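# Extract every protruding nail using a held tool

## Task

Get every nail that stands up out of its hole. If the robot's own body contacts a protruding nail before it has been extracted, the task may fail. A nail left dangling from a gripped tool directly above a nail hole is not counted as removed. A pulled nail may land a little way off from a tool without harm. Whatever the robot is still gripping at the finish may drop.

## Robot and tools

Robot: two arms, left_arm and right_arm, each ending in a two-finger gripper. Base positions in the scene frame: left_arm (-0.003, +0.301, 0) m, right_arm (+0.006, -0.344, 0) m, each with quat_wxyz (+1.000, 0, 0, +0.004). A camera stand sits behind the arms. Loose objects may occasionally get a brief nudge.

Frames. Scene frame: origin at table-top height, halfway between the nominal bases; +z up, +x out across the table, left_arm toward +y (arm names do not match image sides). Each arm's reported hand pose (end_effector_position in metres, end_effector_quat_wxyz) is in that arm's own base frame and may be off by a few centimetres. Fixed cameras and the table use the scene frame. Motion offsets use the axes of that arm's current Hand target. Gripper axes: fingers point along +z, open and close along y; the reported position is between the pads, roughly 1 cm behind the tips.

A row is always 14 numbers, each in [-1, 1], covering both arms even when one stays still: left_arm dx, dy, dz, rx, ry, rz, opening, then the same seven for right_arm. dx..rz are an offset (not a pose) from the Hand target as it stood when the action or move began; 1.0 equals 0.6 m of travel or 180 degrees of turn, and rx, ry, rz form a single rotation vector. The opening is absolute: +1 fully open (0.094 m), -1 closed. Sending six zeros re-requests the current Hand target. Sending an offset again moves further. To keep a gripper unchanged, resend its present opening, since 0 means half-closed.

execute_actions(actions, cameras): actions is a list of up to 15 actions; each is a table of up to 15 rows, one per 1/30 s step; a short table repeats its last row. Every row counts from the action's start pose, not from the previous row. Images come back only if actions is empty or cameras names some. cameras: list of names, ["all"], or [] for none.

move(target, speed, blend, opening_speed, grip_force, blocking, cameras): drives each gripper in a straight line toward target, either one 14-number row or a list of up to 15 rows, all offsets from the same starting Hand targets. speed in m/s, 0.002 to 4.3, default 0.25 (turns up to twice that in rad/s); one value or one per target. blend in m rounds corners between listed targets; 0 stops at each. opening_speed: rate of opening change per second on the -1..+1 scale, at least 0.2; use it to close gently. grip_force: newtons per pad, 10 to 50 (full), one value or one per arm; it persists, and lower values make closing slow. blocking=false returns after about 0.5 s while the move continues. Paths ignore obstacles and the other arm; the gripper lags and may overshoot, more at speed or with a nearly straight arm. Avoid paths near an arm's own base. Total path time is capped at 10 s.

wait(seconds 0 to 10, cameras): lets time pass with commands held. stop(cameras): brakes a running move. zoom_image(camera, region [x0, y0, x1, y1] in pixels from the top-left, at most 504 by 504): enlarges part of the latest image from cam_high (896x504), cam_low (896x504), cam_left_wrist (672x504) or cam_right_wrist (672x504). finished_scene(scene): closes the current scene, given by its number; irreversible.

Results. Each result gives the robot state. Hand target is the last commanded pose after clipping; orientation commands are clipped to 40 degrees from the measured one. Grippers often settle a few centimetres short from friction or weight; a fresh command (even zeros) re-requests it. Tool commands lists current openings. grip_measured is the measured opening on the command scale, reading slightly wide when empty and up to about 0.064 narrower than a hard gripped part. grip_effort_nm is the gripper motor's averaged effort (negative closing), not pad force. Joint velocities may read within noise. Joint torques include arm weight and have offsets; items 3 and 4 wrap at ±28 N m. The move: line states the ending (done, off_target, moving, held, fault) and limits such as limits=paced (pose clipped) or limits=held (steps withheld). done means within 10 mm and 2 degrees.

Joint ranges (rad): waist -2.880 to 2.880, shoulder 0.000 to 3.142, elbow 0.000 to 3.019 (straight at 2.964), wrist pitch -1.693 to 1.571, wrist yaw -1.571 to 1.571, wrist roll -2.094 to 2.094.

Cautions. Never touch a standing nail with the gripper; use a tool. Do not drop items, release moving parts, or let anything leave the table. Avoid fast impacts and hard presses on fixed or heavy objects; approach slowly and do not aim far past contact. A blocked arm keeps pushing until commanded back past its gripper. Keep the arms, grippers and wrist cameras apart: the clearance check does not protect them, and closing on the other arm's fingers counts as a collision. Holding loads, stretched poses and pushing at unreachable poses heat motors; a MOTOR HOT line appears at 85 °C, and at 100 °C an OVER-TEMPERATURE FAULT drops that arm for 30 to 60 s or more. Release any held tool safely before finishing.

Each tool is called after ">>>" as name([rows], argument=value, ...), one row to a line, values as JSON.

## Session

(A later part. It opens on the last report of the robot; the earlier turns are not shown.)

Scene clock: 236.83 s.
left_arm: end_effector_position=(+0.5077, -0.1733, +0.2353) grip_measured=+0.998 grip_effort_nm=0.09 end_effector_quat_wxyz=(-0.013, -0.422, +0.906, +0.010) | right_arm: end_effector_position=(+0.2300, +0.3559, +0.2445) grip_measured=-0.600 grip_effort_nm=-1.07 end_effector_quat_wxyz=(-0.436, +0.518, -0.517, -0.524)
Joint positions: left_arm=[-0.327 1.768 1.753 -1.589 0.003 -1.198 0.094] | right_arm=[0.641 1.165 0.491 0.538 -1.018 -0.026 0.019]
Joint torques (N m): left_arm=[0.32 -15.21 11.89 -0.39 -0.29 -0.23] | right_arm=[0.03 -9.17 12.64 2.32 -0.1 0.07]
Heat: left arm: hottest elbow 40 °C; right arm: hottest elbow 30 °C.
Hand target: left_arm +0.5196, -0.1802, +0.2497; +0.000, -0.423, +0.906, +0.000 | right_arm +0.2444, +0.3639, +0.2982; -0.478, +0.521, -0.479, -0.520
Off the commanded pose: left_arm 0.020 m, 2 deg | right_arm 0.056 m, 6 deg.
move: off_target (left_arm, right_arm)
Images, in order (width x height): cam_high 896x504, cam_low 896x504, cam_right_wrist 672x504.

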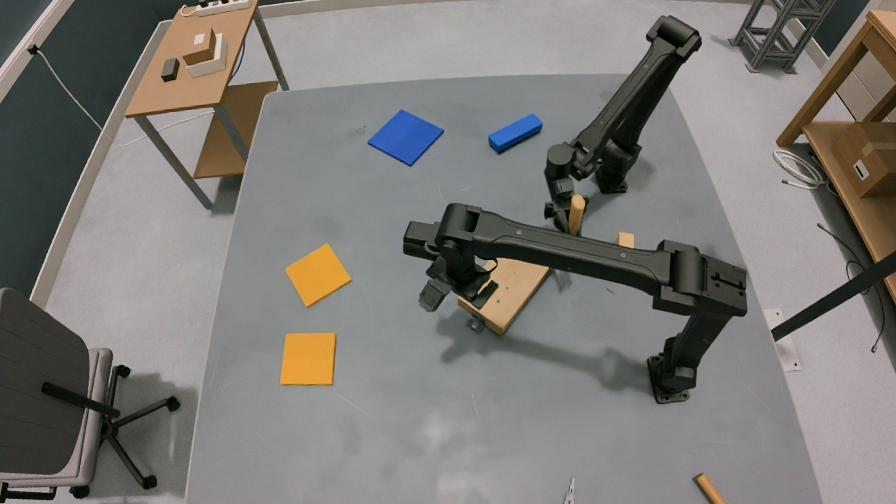

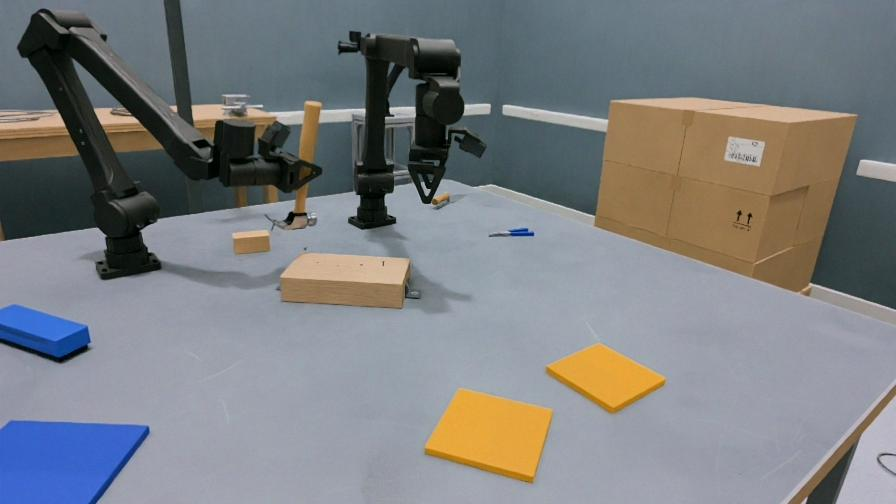

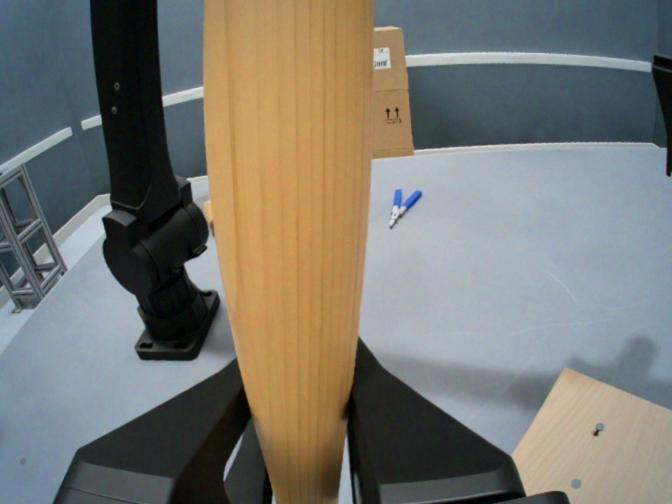

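>>> move([
  [0,0,0,0,0,0,1,-0.03,0,-0.03,0,-0.2,0,-0.8],
], speed=0.6, cameras=["cam_high","cam_low"])

>>> zoom_image(camera="cam_low", region=[200, 80, 400, 280])

Scene clock: 238.70 s.
left_arm: end_effector_position=(+0.5077, -0.1733, +0.2353) grip_measured=+0.998 grip_effort_nm=0.09 end_effector_quat_wxyz=(-0.013, -0.422, +0.906, +0.010) | right_arm: end_effector_position=(+0.2510, +0.3476, +0.3039) grip_measured=-0.600 grip_effort_nm=-1.07 end_effector_quat_wxyz=(+0.576, -0.372, +0.420, +0.595)
Joint positions: left_arm=[-0.327 1.768 1.753 -1.589 0.003 -1.198 0.094] | right_arm=[0.653 1.408 0.439 1.527 -0.792 0.495 0.019]
Joint torques (N m): left_arm=[0.44 -15.21 11.89 -0.4 -0.29 -0.24] | right_arm=[1.61 -7.77 5.35 3.18 0.7 0.08]
Heat: left arm: hottest elbow 40 °C; right arm: hottest elbow 30 °C.
Hand target: left_arm +0.5196, -0.1802, +0.2497; +0.000, -0.423, +0.906, +0.000 | right_arm +0.2459, +0.3460, +0.3162; +0.603, -0.335, +0.308, +0.656
Off the commanded pose: left_arm 0.020 m, 2 deg | right_arm 0.013 m, 16 deg.
joint sent to its limit (right arm) — joint 4 (wrist pitch), upper limit. The joint targets are off in orientation, not in position.
move: off_target (left_arm, right_arm)
Images, in order (width x height): cam_high 896x504, cam_low 896x504.

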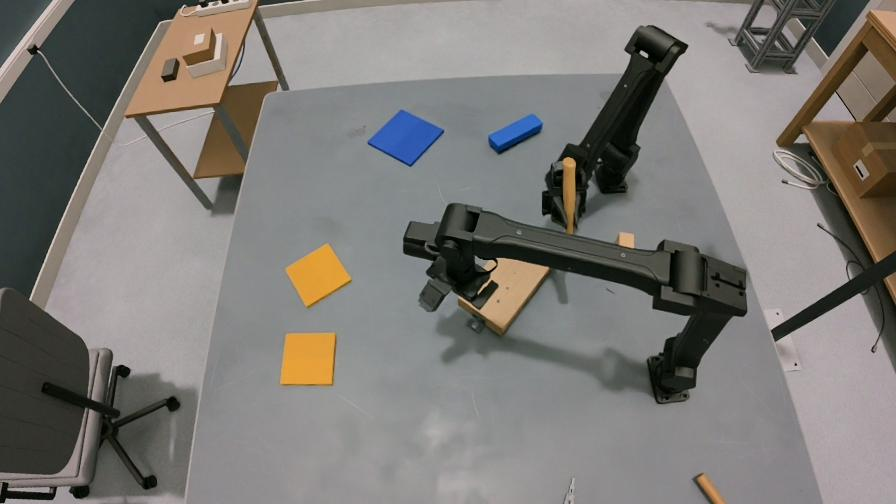

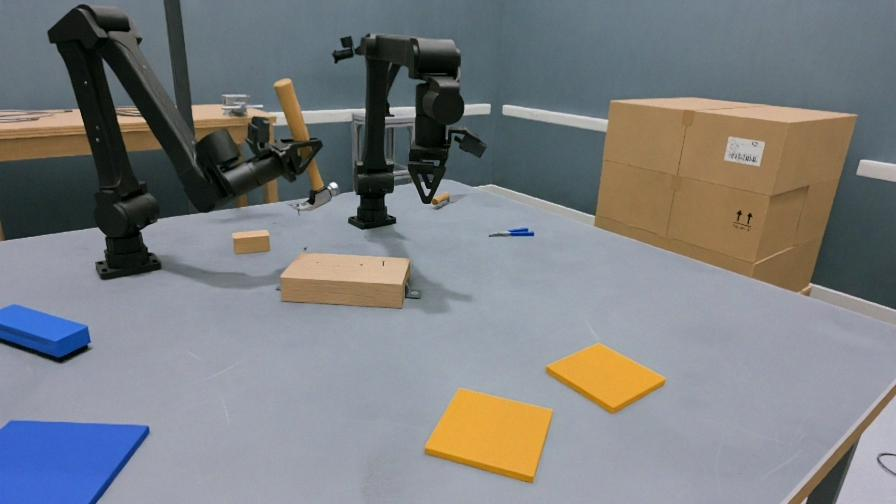

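Scaled by 2.520 from the camera's 896x504 image, which has a finer 1280x720 frame.

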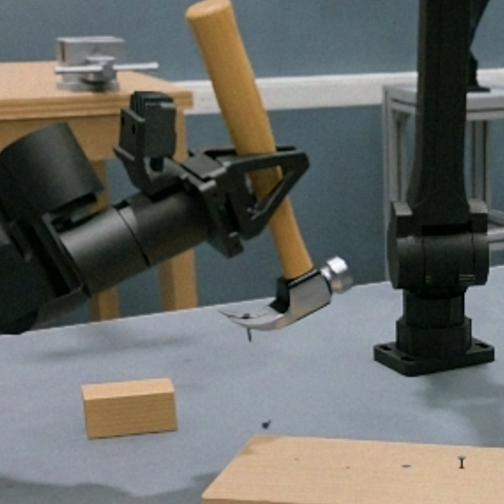

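>>> move([
  [0,0,0,0,0,0,1,0.081,0,-0.059,0,0.08,0,-0.8],
], speed=0.15, cameras=["cam_high","cam_low"])

>>> zoom_image(camera="cam_low", region=[240, 120, 400, 280])

Scene clock: 240.40 s.
left_arm: end_effector_position=(+0.5077, -0.1733, +0.2353) grip_measured=+0.998 grip_effort_nm=0.08 end_effector_quat_wxyz=(-0.013, -0.422, +0.906, +0.010) | right_arm: end_effector_position=(+0.2435, +0.3484, +0.2446) grip_measured=-0.600 grip_effort_nm=-1.07 end_effector_quat_wxyz=(+0.525, -0.430, +0.440, +0.588)
Joint positions: left_arm=[-0.327 1.768 1.753 -1.589 0.003 -1.198 0.094] | right_arm=[0.623 1.515 0.414 1.531 -0.949 0.424 0.019]
Joint torques (N m): left_arm=[0.32 -15.15 11.86 -0.38 -0.29 -0.24] | right_arm=[0.09 -8.64 5.11 2.96 0.43 -0.22]
Heat: left arm: hottest elbow 40 °C; right arm: hottest elbow 30 °C.
Hand target: left_arm +0.5196, -0.1802, +0.2497; +0.000, -0.423, +0.906, +0.000 | right_arm +0.2459, +0.3458, +0.2561; +0.559, -0.415, +0.381, +0.609
Off the commanded pose: left_arm 0.020 m, 2 deg | right_arm 0.012 m, 8 deg.
joint sent to its limit (right arm) — joint 4 (wrist pitch), upper limit. The joint targets are off in orientation, not in position.
move: off_target (left_arm, right_arm)
Images, in order (width x height): cam_high 896x504, cam_low 896x504.

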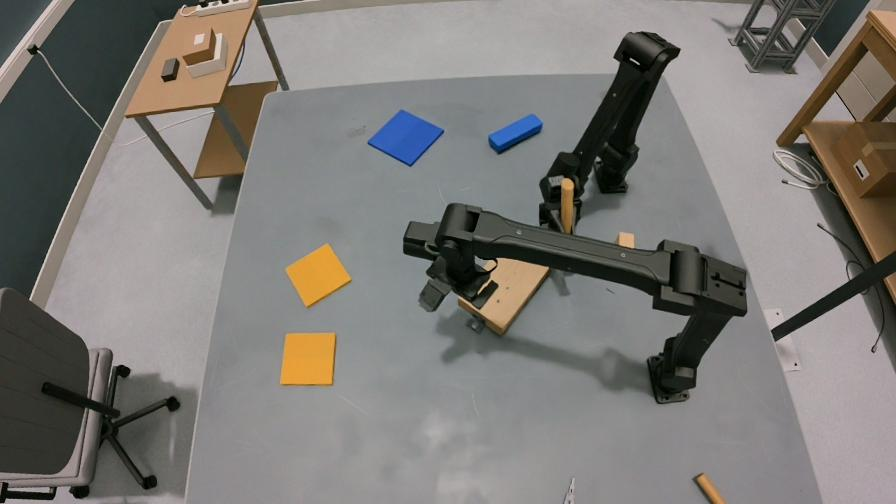

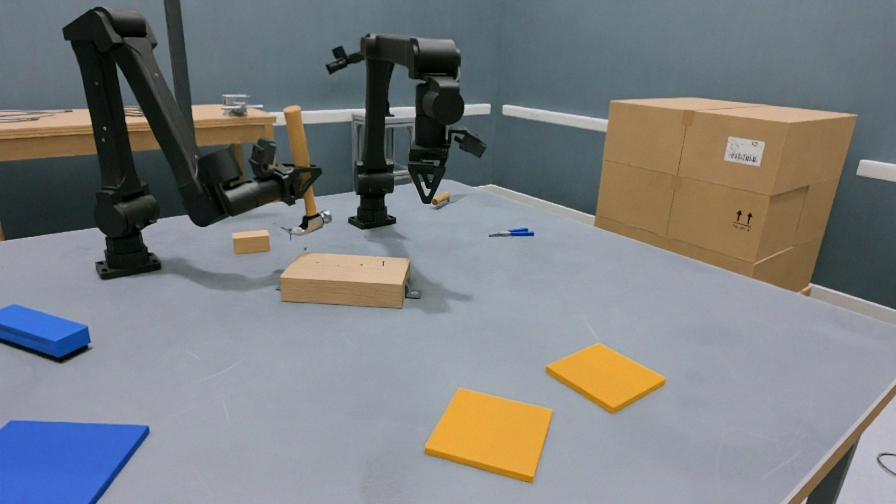

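Scaled by 3.150 from the camera's 896x504 image, which has a finer 1280x720 frame.

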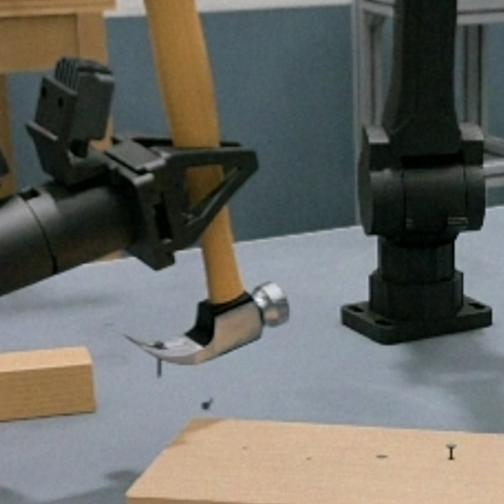

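>>> move([
  [0,0,0,0,0,0,1,0.08,0.01,-0.028,0,0,0,-0.8],
], speed=0.12, cameras=["cam_low"])

>>> zoom_image(camera="cam_low", region=[240, 160, 360, 280])

Scene clock: 243.17 s.
left_arm: end_effector_position=(+0.5077, -0.1733, +0.2353) grip_measured=+0.998 grip_effort_nm=0.09 end_effector_quat_wxyz=(-0.013, -0.422, +0.906, +0.010) | right_arm: end_effector_position=(+0.2393, +0.3474, +0.1958) grip_measured=-0.600 grip_effort_nm=-1.07 end_effector_quat_wxyz=(+0.511, -0.450, +0.463, +0.567)
Joint positions: left_arm=[-0.327 1.768 1.753 -1.589 0.003 -1.198 0.094] | right_arm=[0.623 1.612 0.377 1.531 -0.964 0.312 0.019]
Joint torques (N m): left_arm=[0.26 -15.21 11.88 -0.38 -0.3 -0.24] | right_arm=[0.79 -9.05 4.21 3.17 0.35 -0.31]
Heat: left arm: hottest elbow 40 °C; right arm: hottest elbow 30 °C.
Hand target: left_arm +0.5196, -0.1802, +0.2497; +0.000, -0.423, +0.906, +0.000 | right_arm +0.2397, +0.3473, +0.2052; +0.559, -0.415, +0.381, +0.609
Off the commanded pose: left_arm 0.020 m, 2 deg | right_arm 0.009 m, 13 deg.
joint sent to its limit (right arm) — joint 4 (wrist pitch), upper limit. The joint targets are off in orientation, not in position.
move: off_target (left_arm, right_arm)
Images, in order (width x height): cam_low 896x504.

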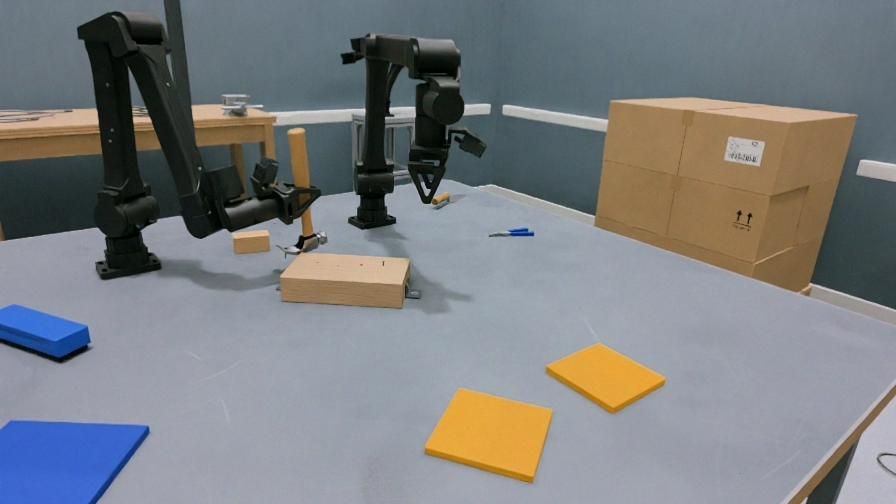

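Scaled by 4.200 from the camera's 896x504 image, which has a finer 1280x720 frame.

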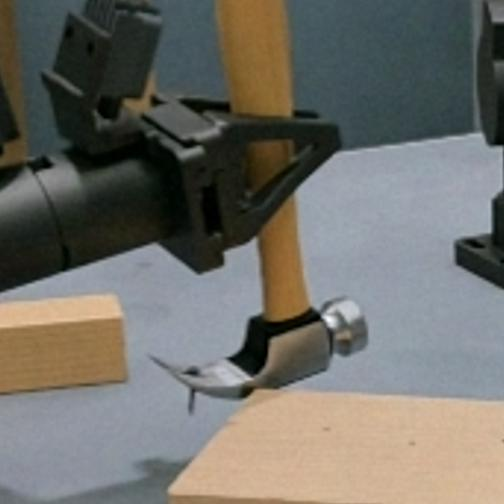

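>>> move([
  [0,0,0,0,0,0,1,0.04,0.005,-0.014,0,0,0,-0.8],
], speed=0.1, cameras=["cam_low","cam_high"])

>>> zoom_image(camera="cam_low", region=[240, 160, 360, 280])

>>> zoom_image(camera="cam_high", region=[500, 150, 660, 310])

Scene clock: 244.93 s.
left_arm: end_effector_position=(+0.5077, -0.1733, +0.2353) grip_measured=+0.998 grip_effort_nm=0.09 end_effector_quat_wxyz=(-0.013, -0.422, +0.906, +0.010) | right_arm: end_effector_position=(+0.2377, +0.3477, +0.1730) grip_measured=-0.600 grip_effort_nm=-1.07 end_effector_quat_wxyz=(+0.505, -0.463, +0.470, +0.557)
Joint positions: left_arm=[-0.327 1.768 1.753 -1.589 0.003 -1.198 0.094] | right_arm=[0.623 1.666 0.37 1.531 -0.977 0.252 0.019]
Joint torques (N m): left_arm=[0.32 -15.27 11.86 -0.4 -0.29 -0.23] | right_arm=[0.67 -8.64 3.44 3.21 0.25 -0.28]
Heat: left arm: hottest elbow 40 °C; right arm: hottest elbow 29 °C.
Hand target: left_arm +0.5196, -0.1802, +0.2497; +0.000, -0.423, +0.906, +0.000 | right_arm +0.2366, +0.3480, +0.1798; +0.559, -0.415, +0.381, +0.609
Off the commanded pose: left_arm 0.020 m, 2 deg | right_arm 0.007 m, 14 deg.
joint sent to its limit (right arm) — joint 4 (wrist pitch), upper limit. The joint targets are off in orientation, not in position.
move: off_target (left_arm, right_arm)
Images, in order (width x height): cam_high 896x504, cam_low 896x504.

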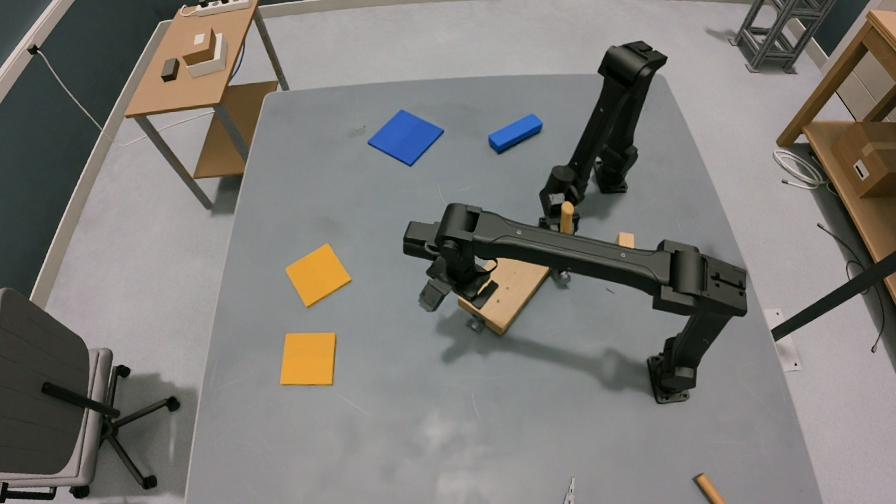

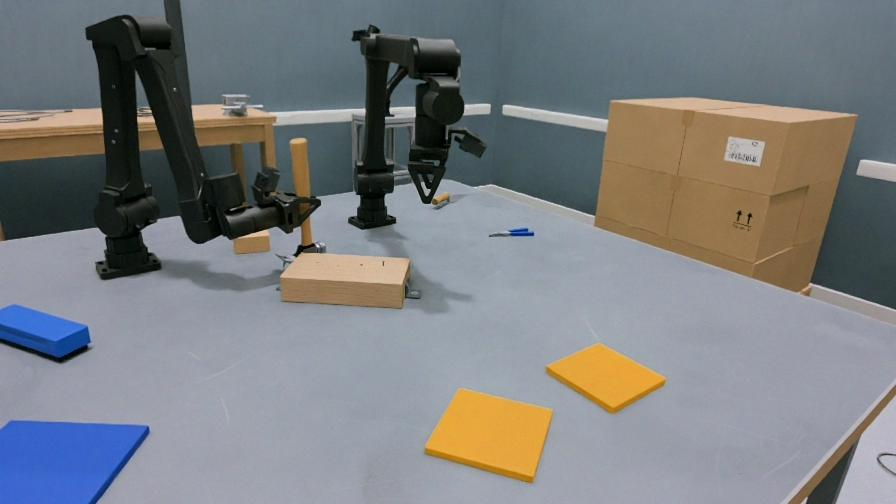

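Scaled by 4.200 from the camera's 896x504 image, which has a finer 1280x720 frame.

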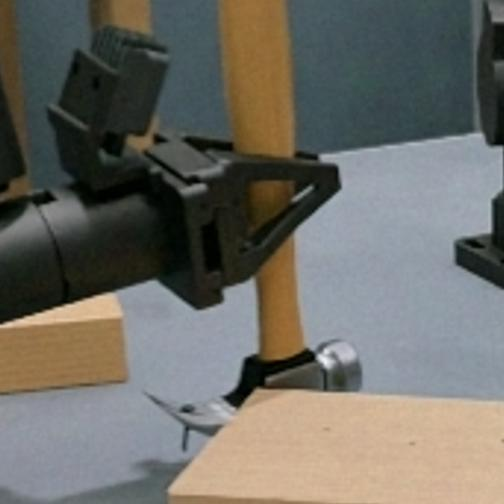

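Scaled by 3.150 from the camera's 896x504 image, which has a finer 1280x720 frame.

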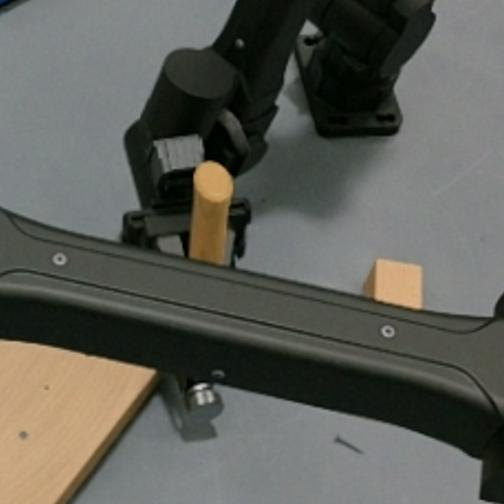

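>>> move([
  [0,0,0,0,0,0,1,0.04,0.005,-0.014,0,0,0,-0.8],
], speed=0.06, cameras=["cam_low","cam_right_wrist"])

>>> zoom_image(camera="cam_low", region=[240, 160, 360, 280])

Scene clock: 247.30 s.
left_arm: end_effector_position=(+0.5077, -0.1733, +0.2353) grip_measured=+0.998 grip_effort_nm=0.09 end_effector_quat_wxyz=(-0.013, -0.422, +0.906, +0.010) | right_arm: end_effector_position=(+0.2353, +0.3479, +0.1492) grip_measured=-0.600 grip_effort_nm=-1.07 end_effector_quat_wxyz=(+0.495, -0.476, +0.476, +0.549)
Joint positions: left_arm=[-0.327 1.768 1.753 -1.589 0.003 -1.198 0.094] | right_arm=[0.623 1.726 0.366 1.531 -0.993 0.196 0.019]
Joint torques (N m): left_arm=[0.32 -15.27 11.89 -0.38 -0.29 -0.24] | right_arm=[1.03 -8.59 2.77 3.22 0.16 -0.3]
Heat: left arm: hottest elbow 40 °C; right arm: hottest elbow 29 °C.
Hand target: left_arm +0.5196, -0.1802, +0.2497; +0.000, -0.423, +0.906, +0.000 | right_arm +0.2336, +0.3487, +0.1544; +0.559, -0.415, +0.381, +0.609
Off the commanded pose: left_arm 0.020 m, 2 deg | right_arm 0.006 m, 16 deg.
joint sent to its limit (right arm) — joint 4 (wrist pitch), upper limit. The joint targets are off in orientation, not in position.
move: off_target (left_arm, right_arm)
Images, in order (width x height): cam_low 896x504, cam_right_wrist 672x504.

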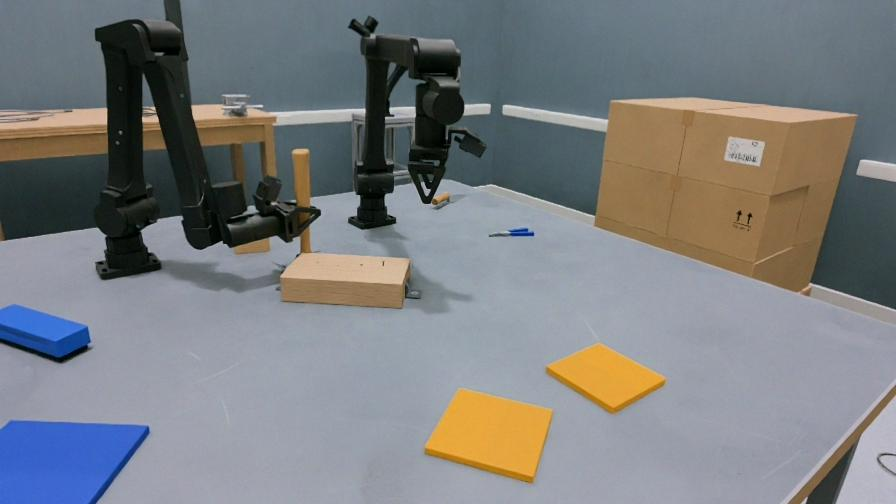

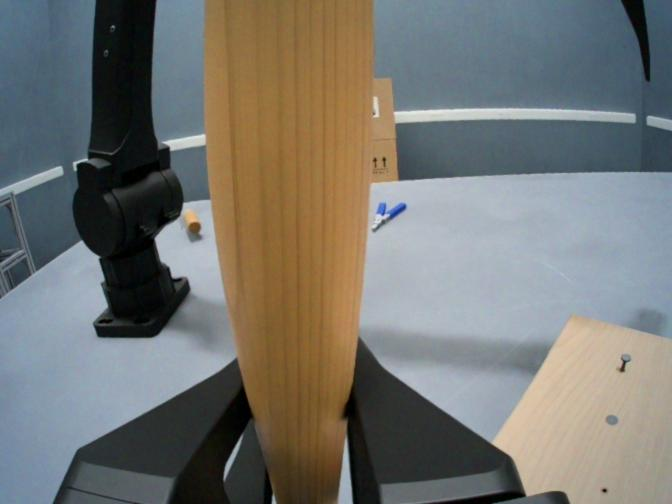

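Scaled by 4.200 from the camera's 896x504 image, which has a finer 1280x720 frame.

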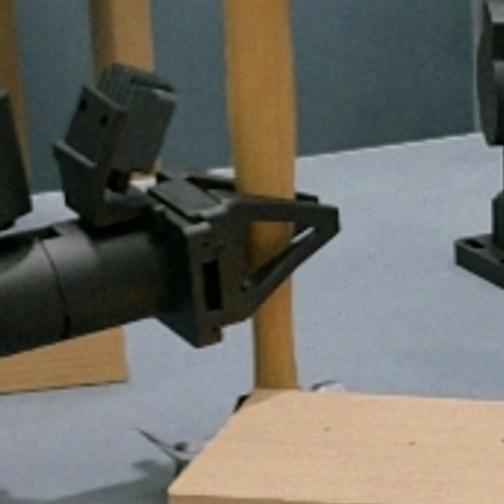

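>>> move([
  [0,0,0,0,0,0,1,0.035,0.0,-0.012,0,0,0,-0.8],
  [0,0,0,0,0,0,1,0.059,-0.006,0.05,0,0,0,-0.8],
], speed=0.06, cameras=["cam_low","cam_high"])

>>> zoom_image(camera="cam_low", region=[240, 160, 360, 280])

>>> zoom_image(camera="cam_high", region=[500, 200, 660, 360])

Scene clock: 252.90 s.
left_arm: end_effector_position=(+0.5077, -0.1733, +0.2353) grip_measured=+0.998 grip_effort_nm=0.09 end_effector_quat_wxyz=(-0.013, -0.422, +0.906, +0.010) | right_arm: end_effector_position=(+0.2306, +0.3794, +0.1472) grip_measured=-0.600 grip_effort_nm=-1.07 end_effector_quat_wxyz=(+0.511, -0.479, +0.457, +0.548)
Joint positions: left_arm=[-0.327 1.768 1.753 -1.589 0.003 -1.198 0.094] | right_arm=[0.712 1.787 0.415 1.572 -0.908 0.169 0.019]
Joint torques (N m): left_arm=[0.38 -15.21 11.9 -0.4 -0.29 -0.24] | right_arm=[1.79 -6.36 4.41 1.65 0.32 -0.44]
Heat: left arm: hottest elbow 40 °C; right arm: hottest elbow 28 °C.
Hand target: left_arm +0.5196, -0.1802, +0.2497; +0.000, -0.423, +0.906, +0.000 | right_arm +0.2337, +0.3897, +0.1325; +0.559, -0.415, +0.381, +0.609
Off the commanded pose: left_arm 0.020 m, 2 deg | right_arm 0.018 m, 15 deg.
joint read past its limit (right arm) — joint 4 (wrist pitch), upper limit.
joint sent to its limit (right arm) — joint 4 (wrist pitch), upper limit. The joint targets are off in orientation, not in position.
move: off_target (left_arm, right_arm)
Images, in order (width x height): cam_high 896x504, cam_low 896x504.

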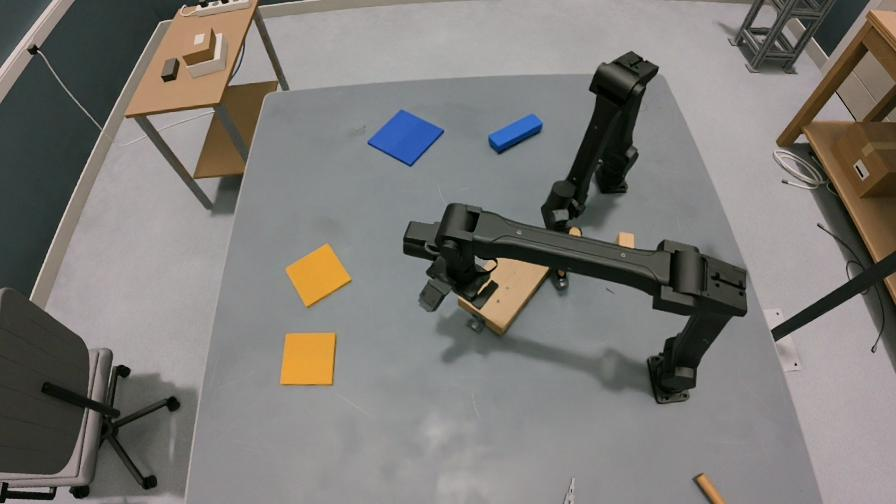

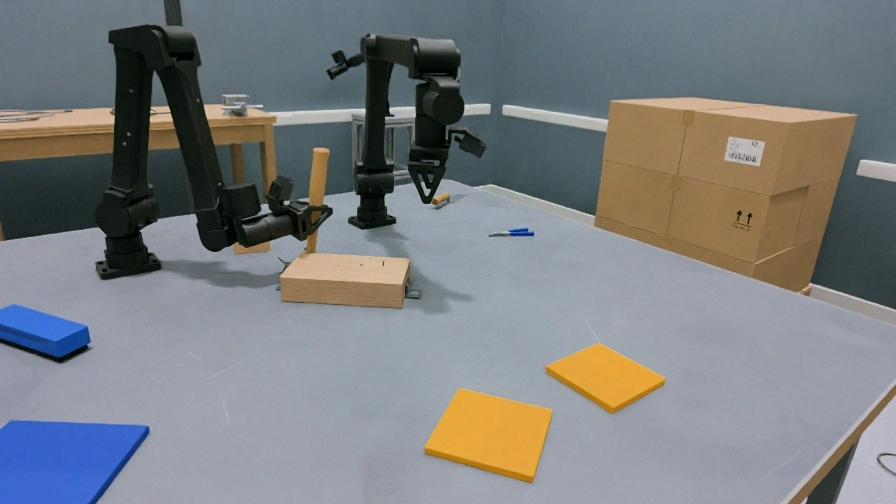

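Scaled by 4.200 from the camera's 896x504 image, which has a finer 1280x720 frame.

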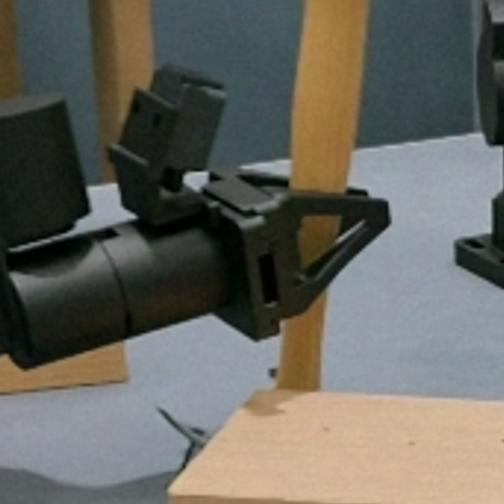

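Scaled by 3.150 from the camera's 896x504 image, which has a finer 1280x720 frame.

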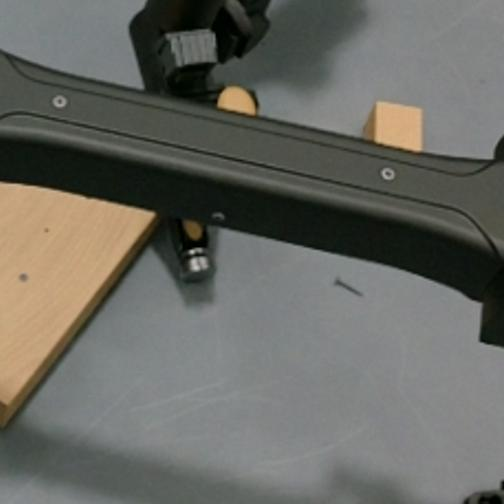

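>>> move([
  [0,0,0,0,0,0,1,-0.13,0,0.045,0,0.06,0,-0.8],
], speed=0.15, cameras=["cam_low"])

>>> zoom_image(camera="cam_low", region=[240, 160, 360, 280])

Scene clock: 254.47 s.
left_arm: end_effector_position=(+0.5077, -0.1733, +0.2353) grip_measured=+0.998 grip_effort_nm=0.09 end_effector_quat_wxyz=(-0.013, -0.422, +0.906, +0.010) | right_arm: end_effector_position=(+0.2276, +0.3791, +0.1869) grip_measured=-0.601 grip_effort_nm=-1.07 end_effector_quat_wxyz=(+0.500, -0.470, +0.458, +0.565)
Joint positions: left_arm=[-0.327 1.768 1.753 -1.589 0.003 -1.198 0.094] | right_arm=[0.713 1.631 0.415 1.446 -0.918 0.231 0.019]
Joint torques (N m): left_arm=[0.32 -15.21 11.9 -0.38 -0.29 -0.23] | right_arm=[1.2 -11.46 6.49 1.78 0.24 0.03]
Heat: left arm: hottest elbow 40 °C; right arm: hottest elbow 28 °C.
Hand target: left_arm +0.5196, -0.1802, +0.2497; +0.000, -0.423, +0.906, +0.000 | right_arm +0.2341, +0.3863, +0.2150; +0.521, -0.470, +0.432, +0.567
Off the commanded pose: left_arm 0.020 m, 2 deg | right_arm 0.030 m, 4 deg.
move: off_target (left_arm, right_arm)
Images, in order (width x height): cam_low 896x504.

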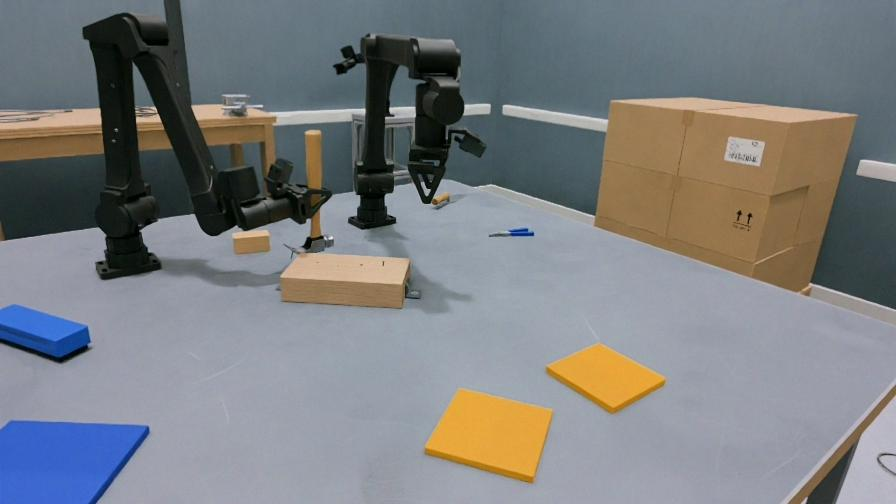

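Scaled by 4.200 from the camera's 896x504 image, which has a finer 1280x720 frame.

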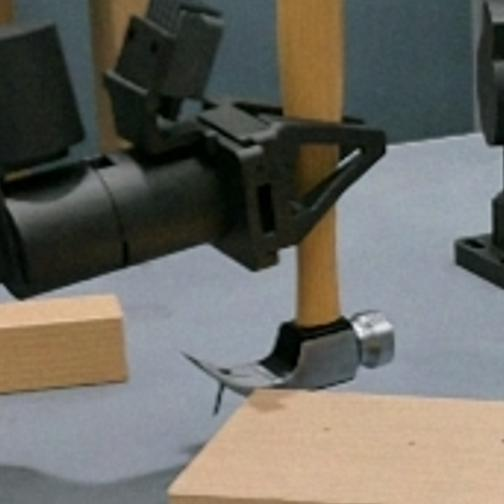

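>>> move([
  [0,0,0,0,0,0,1,0,0,0.06,0,0,0,-0.8],
  [0,0,0,0,0,0,1,0,0,-0.03,0,0,0,-0.8],
  [0,0,0,0,0,0,1,0,0,0.06,0,0,0,-0.8],
  [0,0,0,0,0,0,1,0,0,-0.03,0,0,0,-0.8],
], speed=1.5, cameras=["cam_low"])

>>> zoom_image(camera="cam_low", region=[240, 160, 360, 280])

Scene clock: 258.27 s.
left_arm: end_effector_position=(+0.5077, -0.1733, +0.2353) grip_measured=+0.998 grip_effort_nm=0.08 end_effector_quat_wxyz=(-0.013, -0.422, +0.906, +0.010) | right_arm: end_effector_position=(+0.2328, +0.3719, +0.1880) grip_measured=-0.602 grip_effort_nm=-1.07 end_effector_quat_wxyz=(+0.494, -0.471, +0.458, +0.570)
Joint positions: left_arm=[-0.327 1.768 1.753 -1.589 0.003 -1.198 0.094] | right_arm=[0.682 1.631 0.418 1.454 -0.96 0.256 0.019]
Joint torques (N m): left_arm=[0.38 -15.27 11.89 -0.39 -0.29 -0.24] | right_arm=[0.09 -11.16 4.4 3.06 0.26 0.05]
Heat: left arm: hottest elbow 40 °C; right arm: hottest elbow 28 °C.
Hand target: left_arm +0.5196, -0.1802, +0.2497; +0.000, -0.423, +0.906, +0.000 | right_arm +0.2355, +0.3687, +0.2116; +0.521, -0.470, +0.432, +0.567
Off the commanded pose: left_arm 0.020 m, 2 deg | right_arm 0.024 m, 4 deg.
move: off_target (left_arm, right_arm)
Images, in order (width x height): cam_low 896x504.

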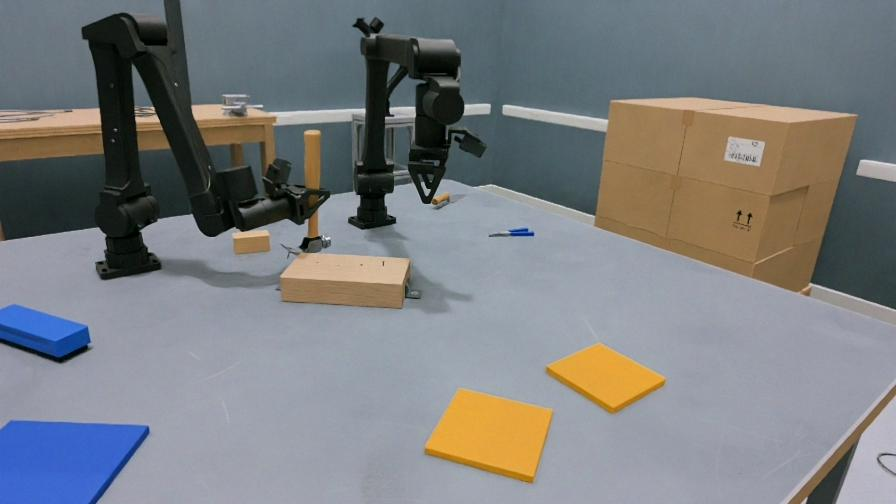

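Scaled by 4.200 from the camera's 896x504 image, which has a finer 1280x720 frame.

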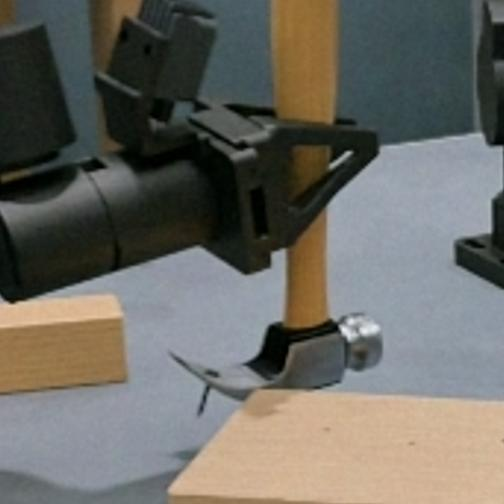

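>>> move([
  [0.25,0.403,-0.333,0.517,-0.196,0.579,1,-0.197,0,0.037,0,0,0,-0.8],
], speed=0.4, cameras=["all"])

Scene clock: 265.70 s.
left_arm: end_effector_position=(+0.2333, -0.1435, +0.4296) grip_measured=+0.998 grip_effort_nm=0.08 end_effector_quat_wxyz=(+0.475, +0.466, +0.591, -0.456) | right_arm: end_effector_position=(+0.2237, +0.3632, +0.2817) grip_measured=-0.602 grip_effort_nm=-1.07 end_effector_quat_wxyz=(+0.484, -0.468, +0.470, +0.570)
Joint positions: left_arm=[0.132 0.875 1.038 -1.69 1.438 1.43 0.094] | right_arm=[0.679 1.222 0.458 0.975 -0.96 0.258 0.019]
Joint torques (N m): left_arm=[1.38 -0.79 11.92 -0.31 0.58 -0.07] | right_arm=[0.15 -9.11 12.1 1.81 0.18 0.02]
Heat: left arm: hottest elbow 40 °C; right arm: hottest elbow 29 °C.
Hand target: left_arm +0.2379, -0.1398, +0.4495; +0.471, +0.494, +0.570, -0.458 | right_arm +0.2355, +0.3686, +0.3318; +0.521, -0.470, +0.432, +0.567
Off the commanded pose: left_arm 0.021 m, 4 deg | right_arm 0.052 m, 6 deg.
joint sent to its limit (left arm) — joint 4 (wrist pitch), lower limit. The joint targets are off in orientation, not in position.
move: off_target (left_arm, right_arm)

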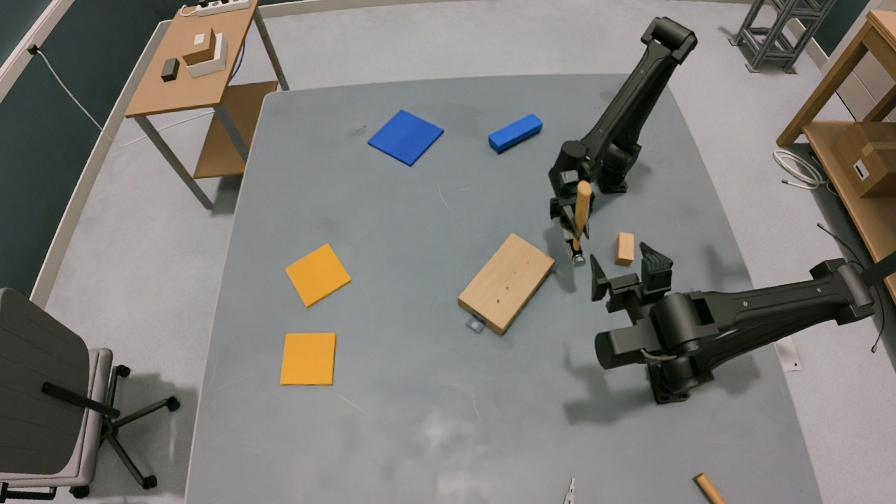

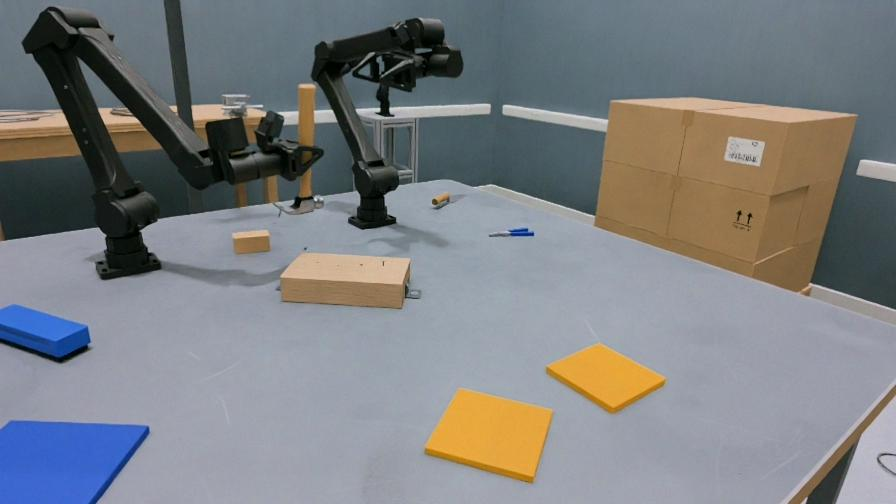

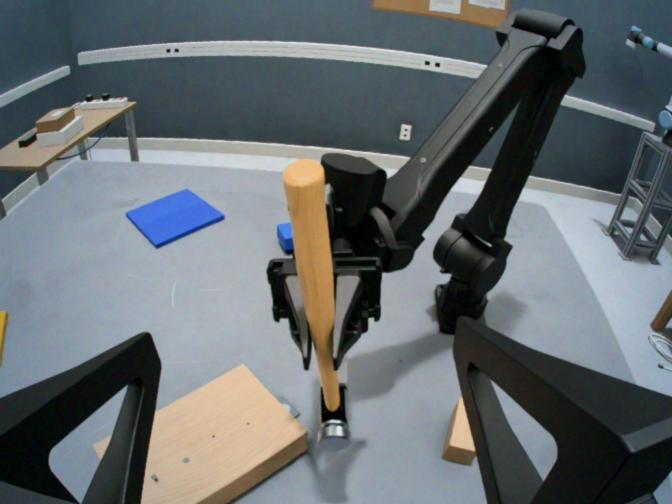

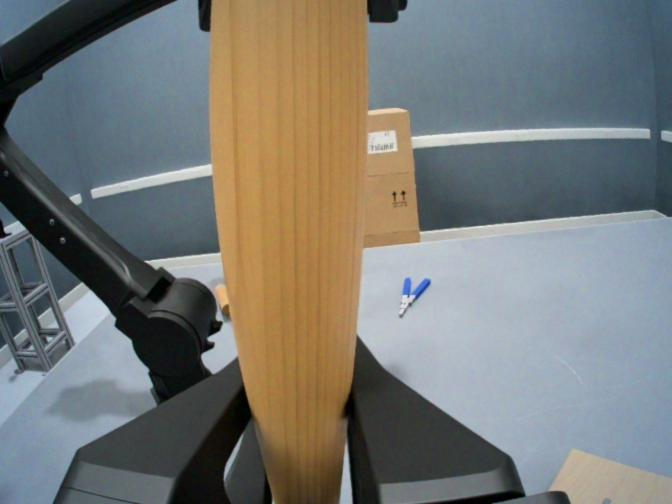

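>>> move([
  [-0.01,-0.008,0.18,0,0,0,1,0,0,0,0,0,0,-0.8],
], speed=0.15, cameras=["cam_high","cam_low","cam_left_wrist"])

Scene clock: 268.80 s.
left_arm: end_effector_position=(+0.2472, -0.2448, +0.4370) grip_measured=+0.998 grip_effort_nm=0.08 end_effector_quat_wxyz=(+0.466, +0.489, +0.578, -0.458) | right_arm: end_effector_position=(+0.2237, +0.3632, +0.2817) grip_measured=-0.602 grip_effort_nm=-1.07 end_effector_quat_wxyz=(+0.484, -0.468, +0.470, +0.570)
Joint positions: left_arm=[-0.305 0.762 0.888 -0.491 1.149 0.262 0.094] | right_arm=[0.679 1.222 0.458 0.975 -0.96 0.258 0.019]
Joint torques (N m): left_arm=[-0.32 -2.37 8.92 1.84 0.06 -0.23] | right_arm=[-0.32 -9.17 12.04 1.91 0.21 0.03]
Heat: left arm: hottest elbow 40 °C; right arm: hottest elbow 30 °C.
Hand target: left_arm +0.2427, -0.2477, +0.4409; +0.471, +0.494, +0.570, -0.458 | right_arm +0.2355, +0.3686, +0.3318; +0.521, -0.470, +0.432, +0.567
Off the commanded pose: left_arm 0.007 m, 1 deg | right_arm 0.052 m, 6 deg.
move: off_target (right_arm)
Images, in order (width x height): cam_high 896x504, cam_low 896x504, cam_left_wrist 672x504.

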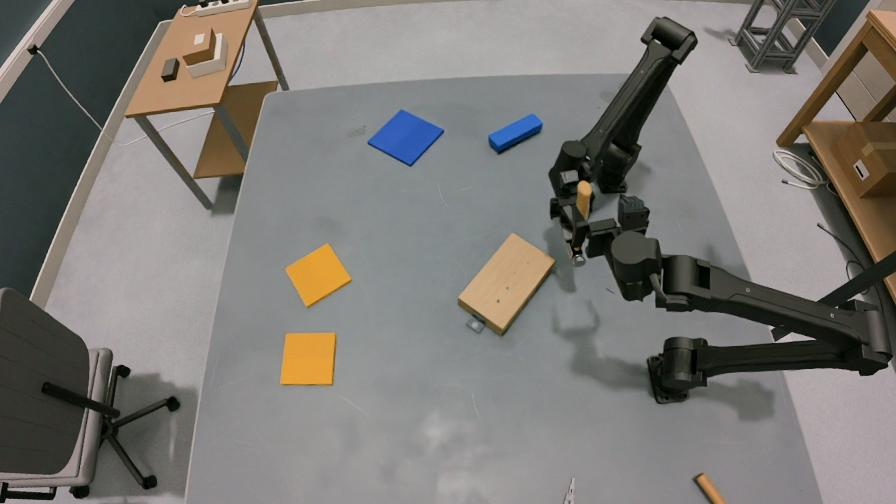

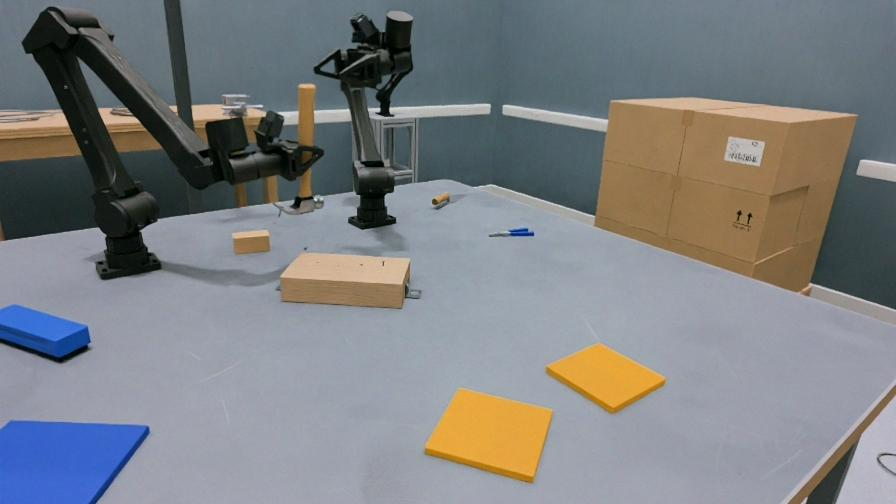

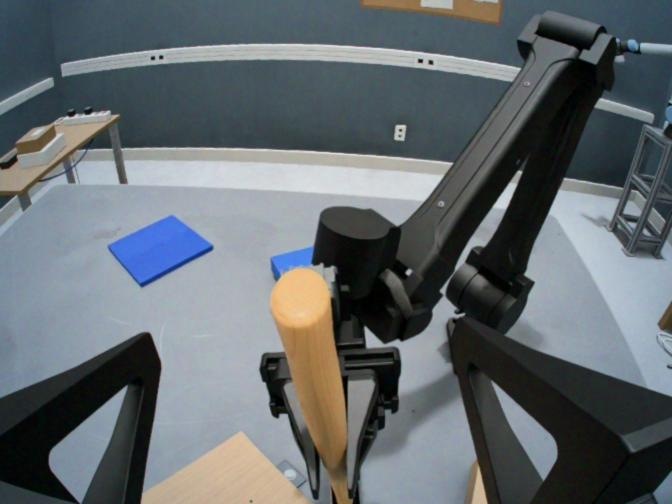

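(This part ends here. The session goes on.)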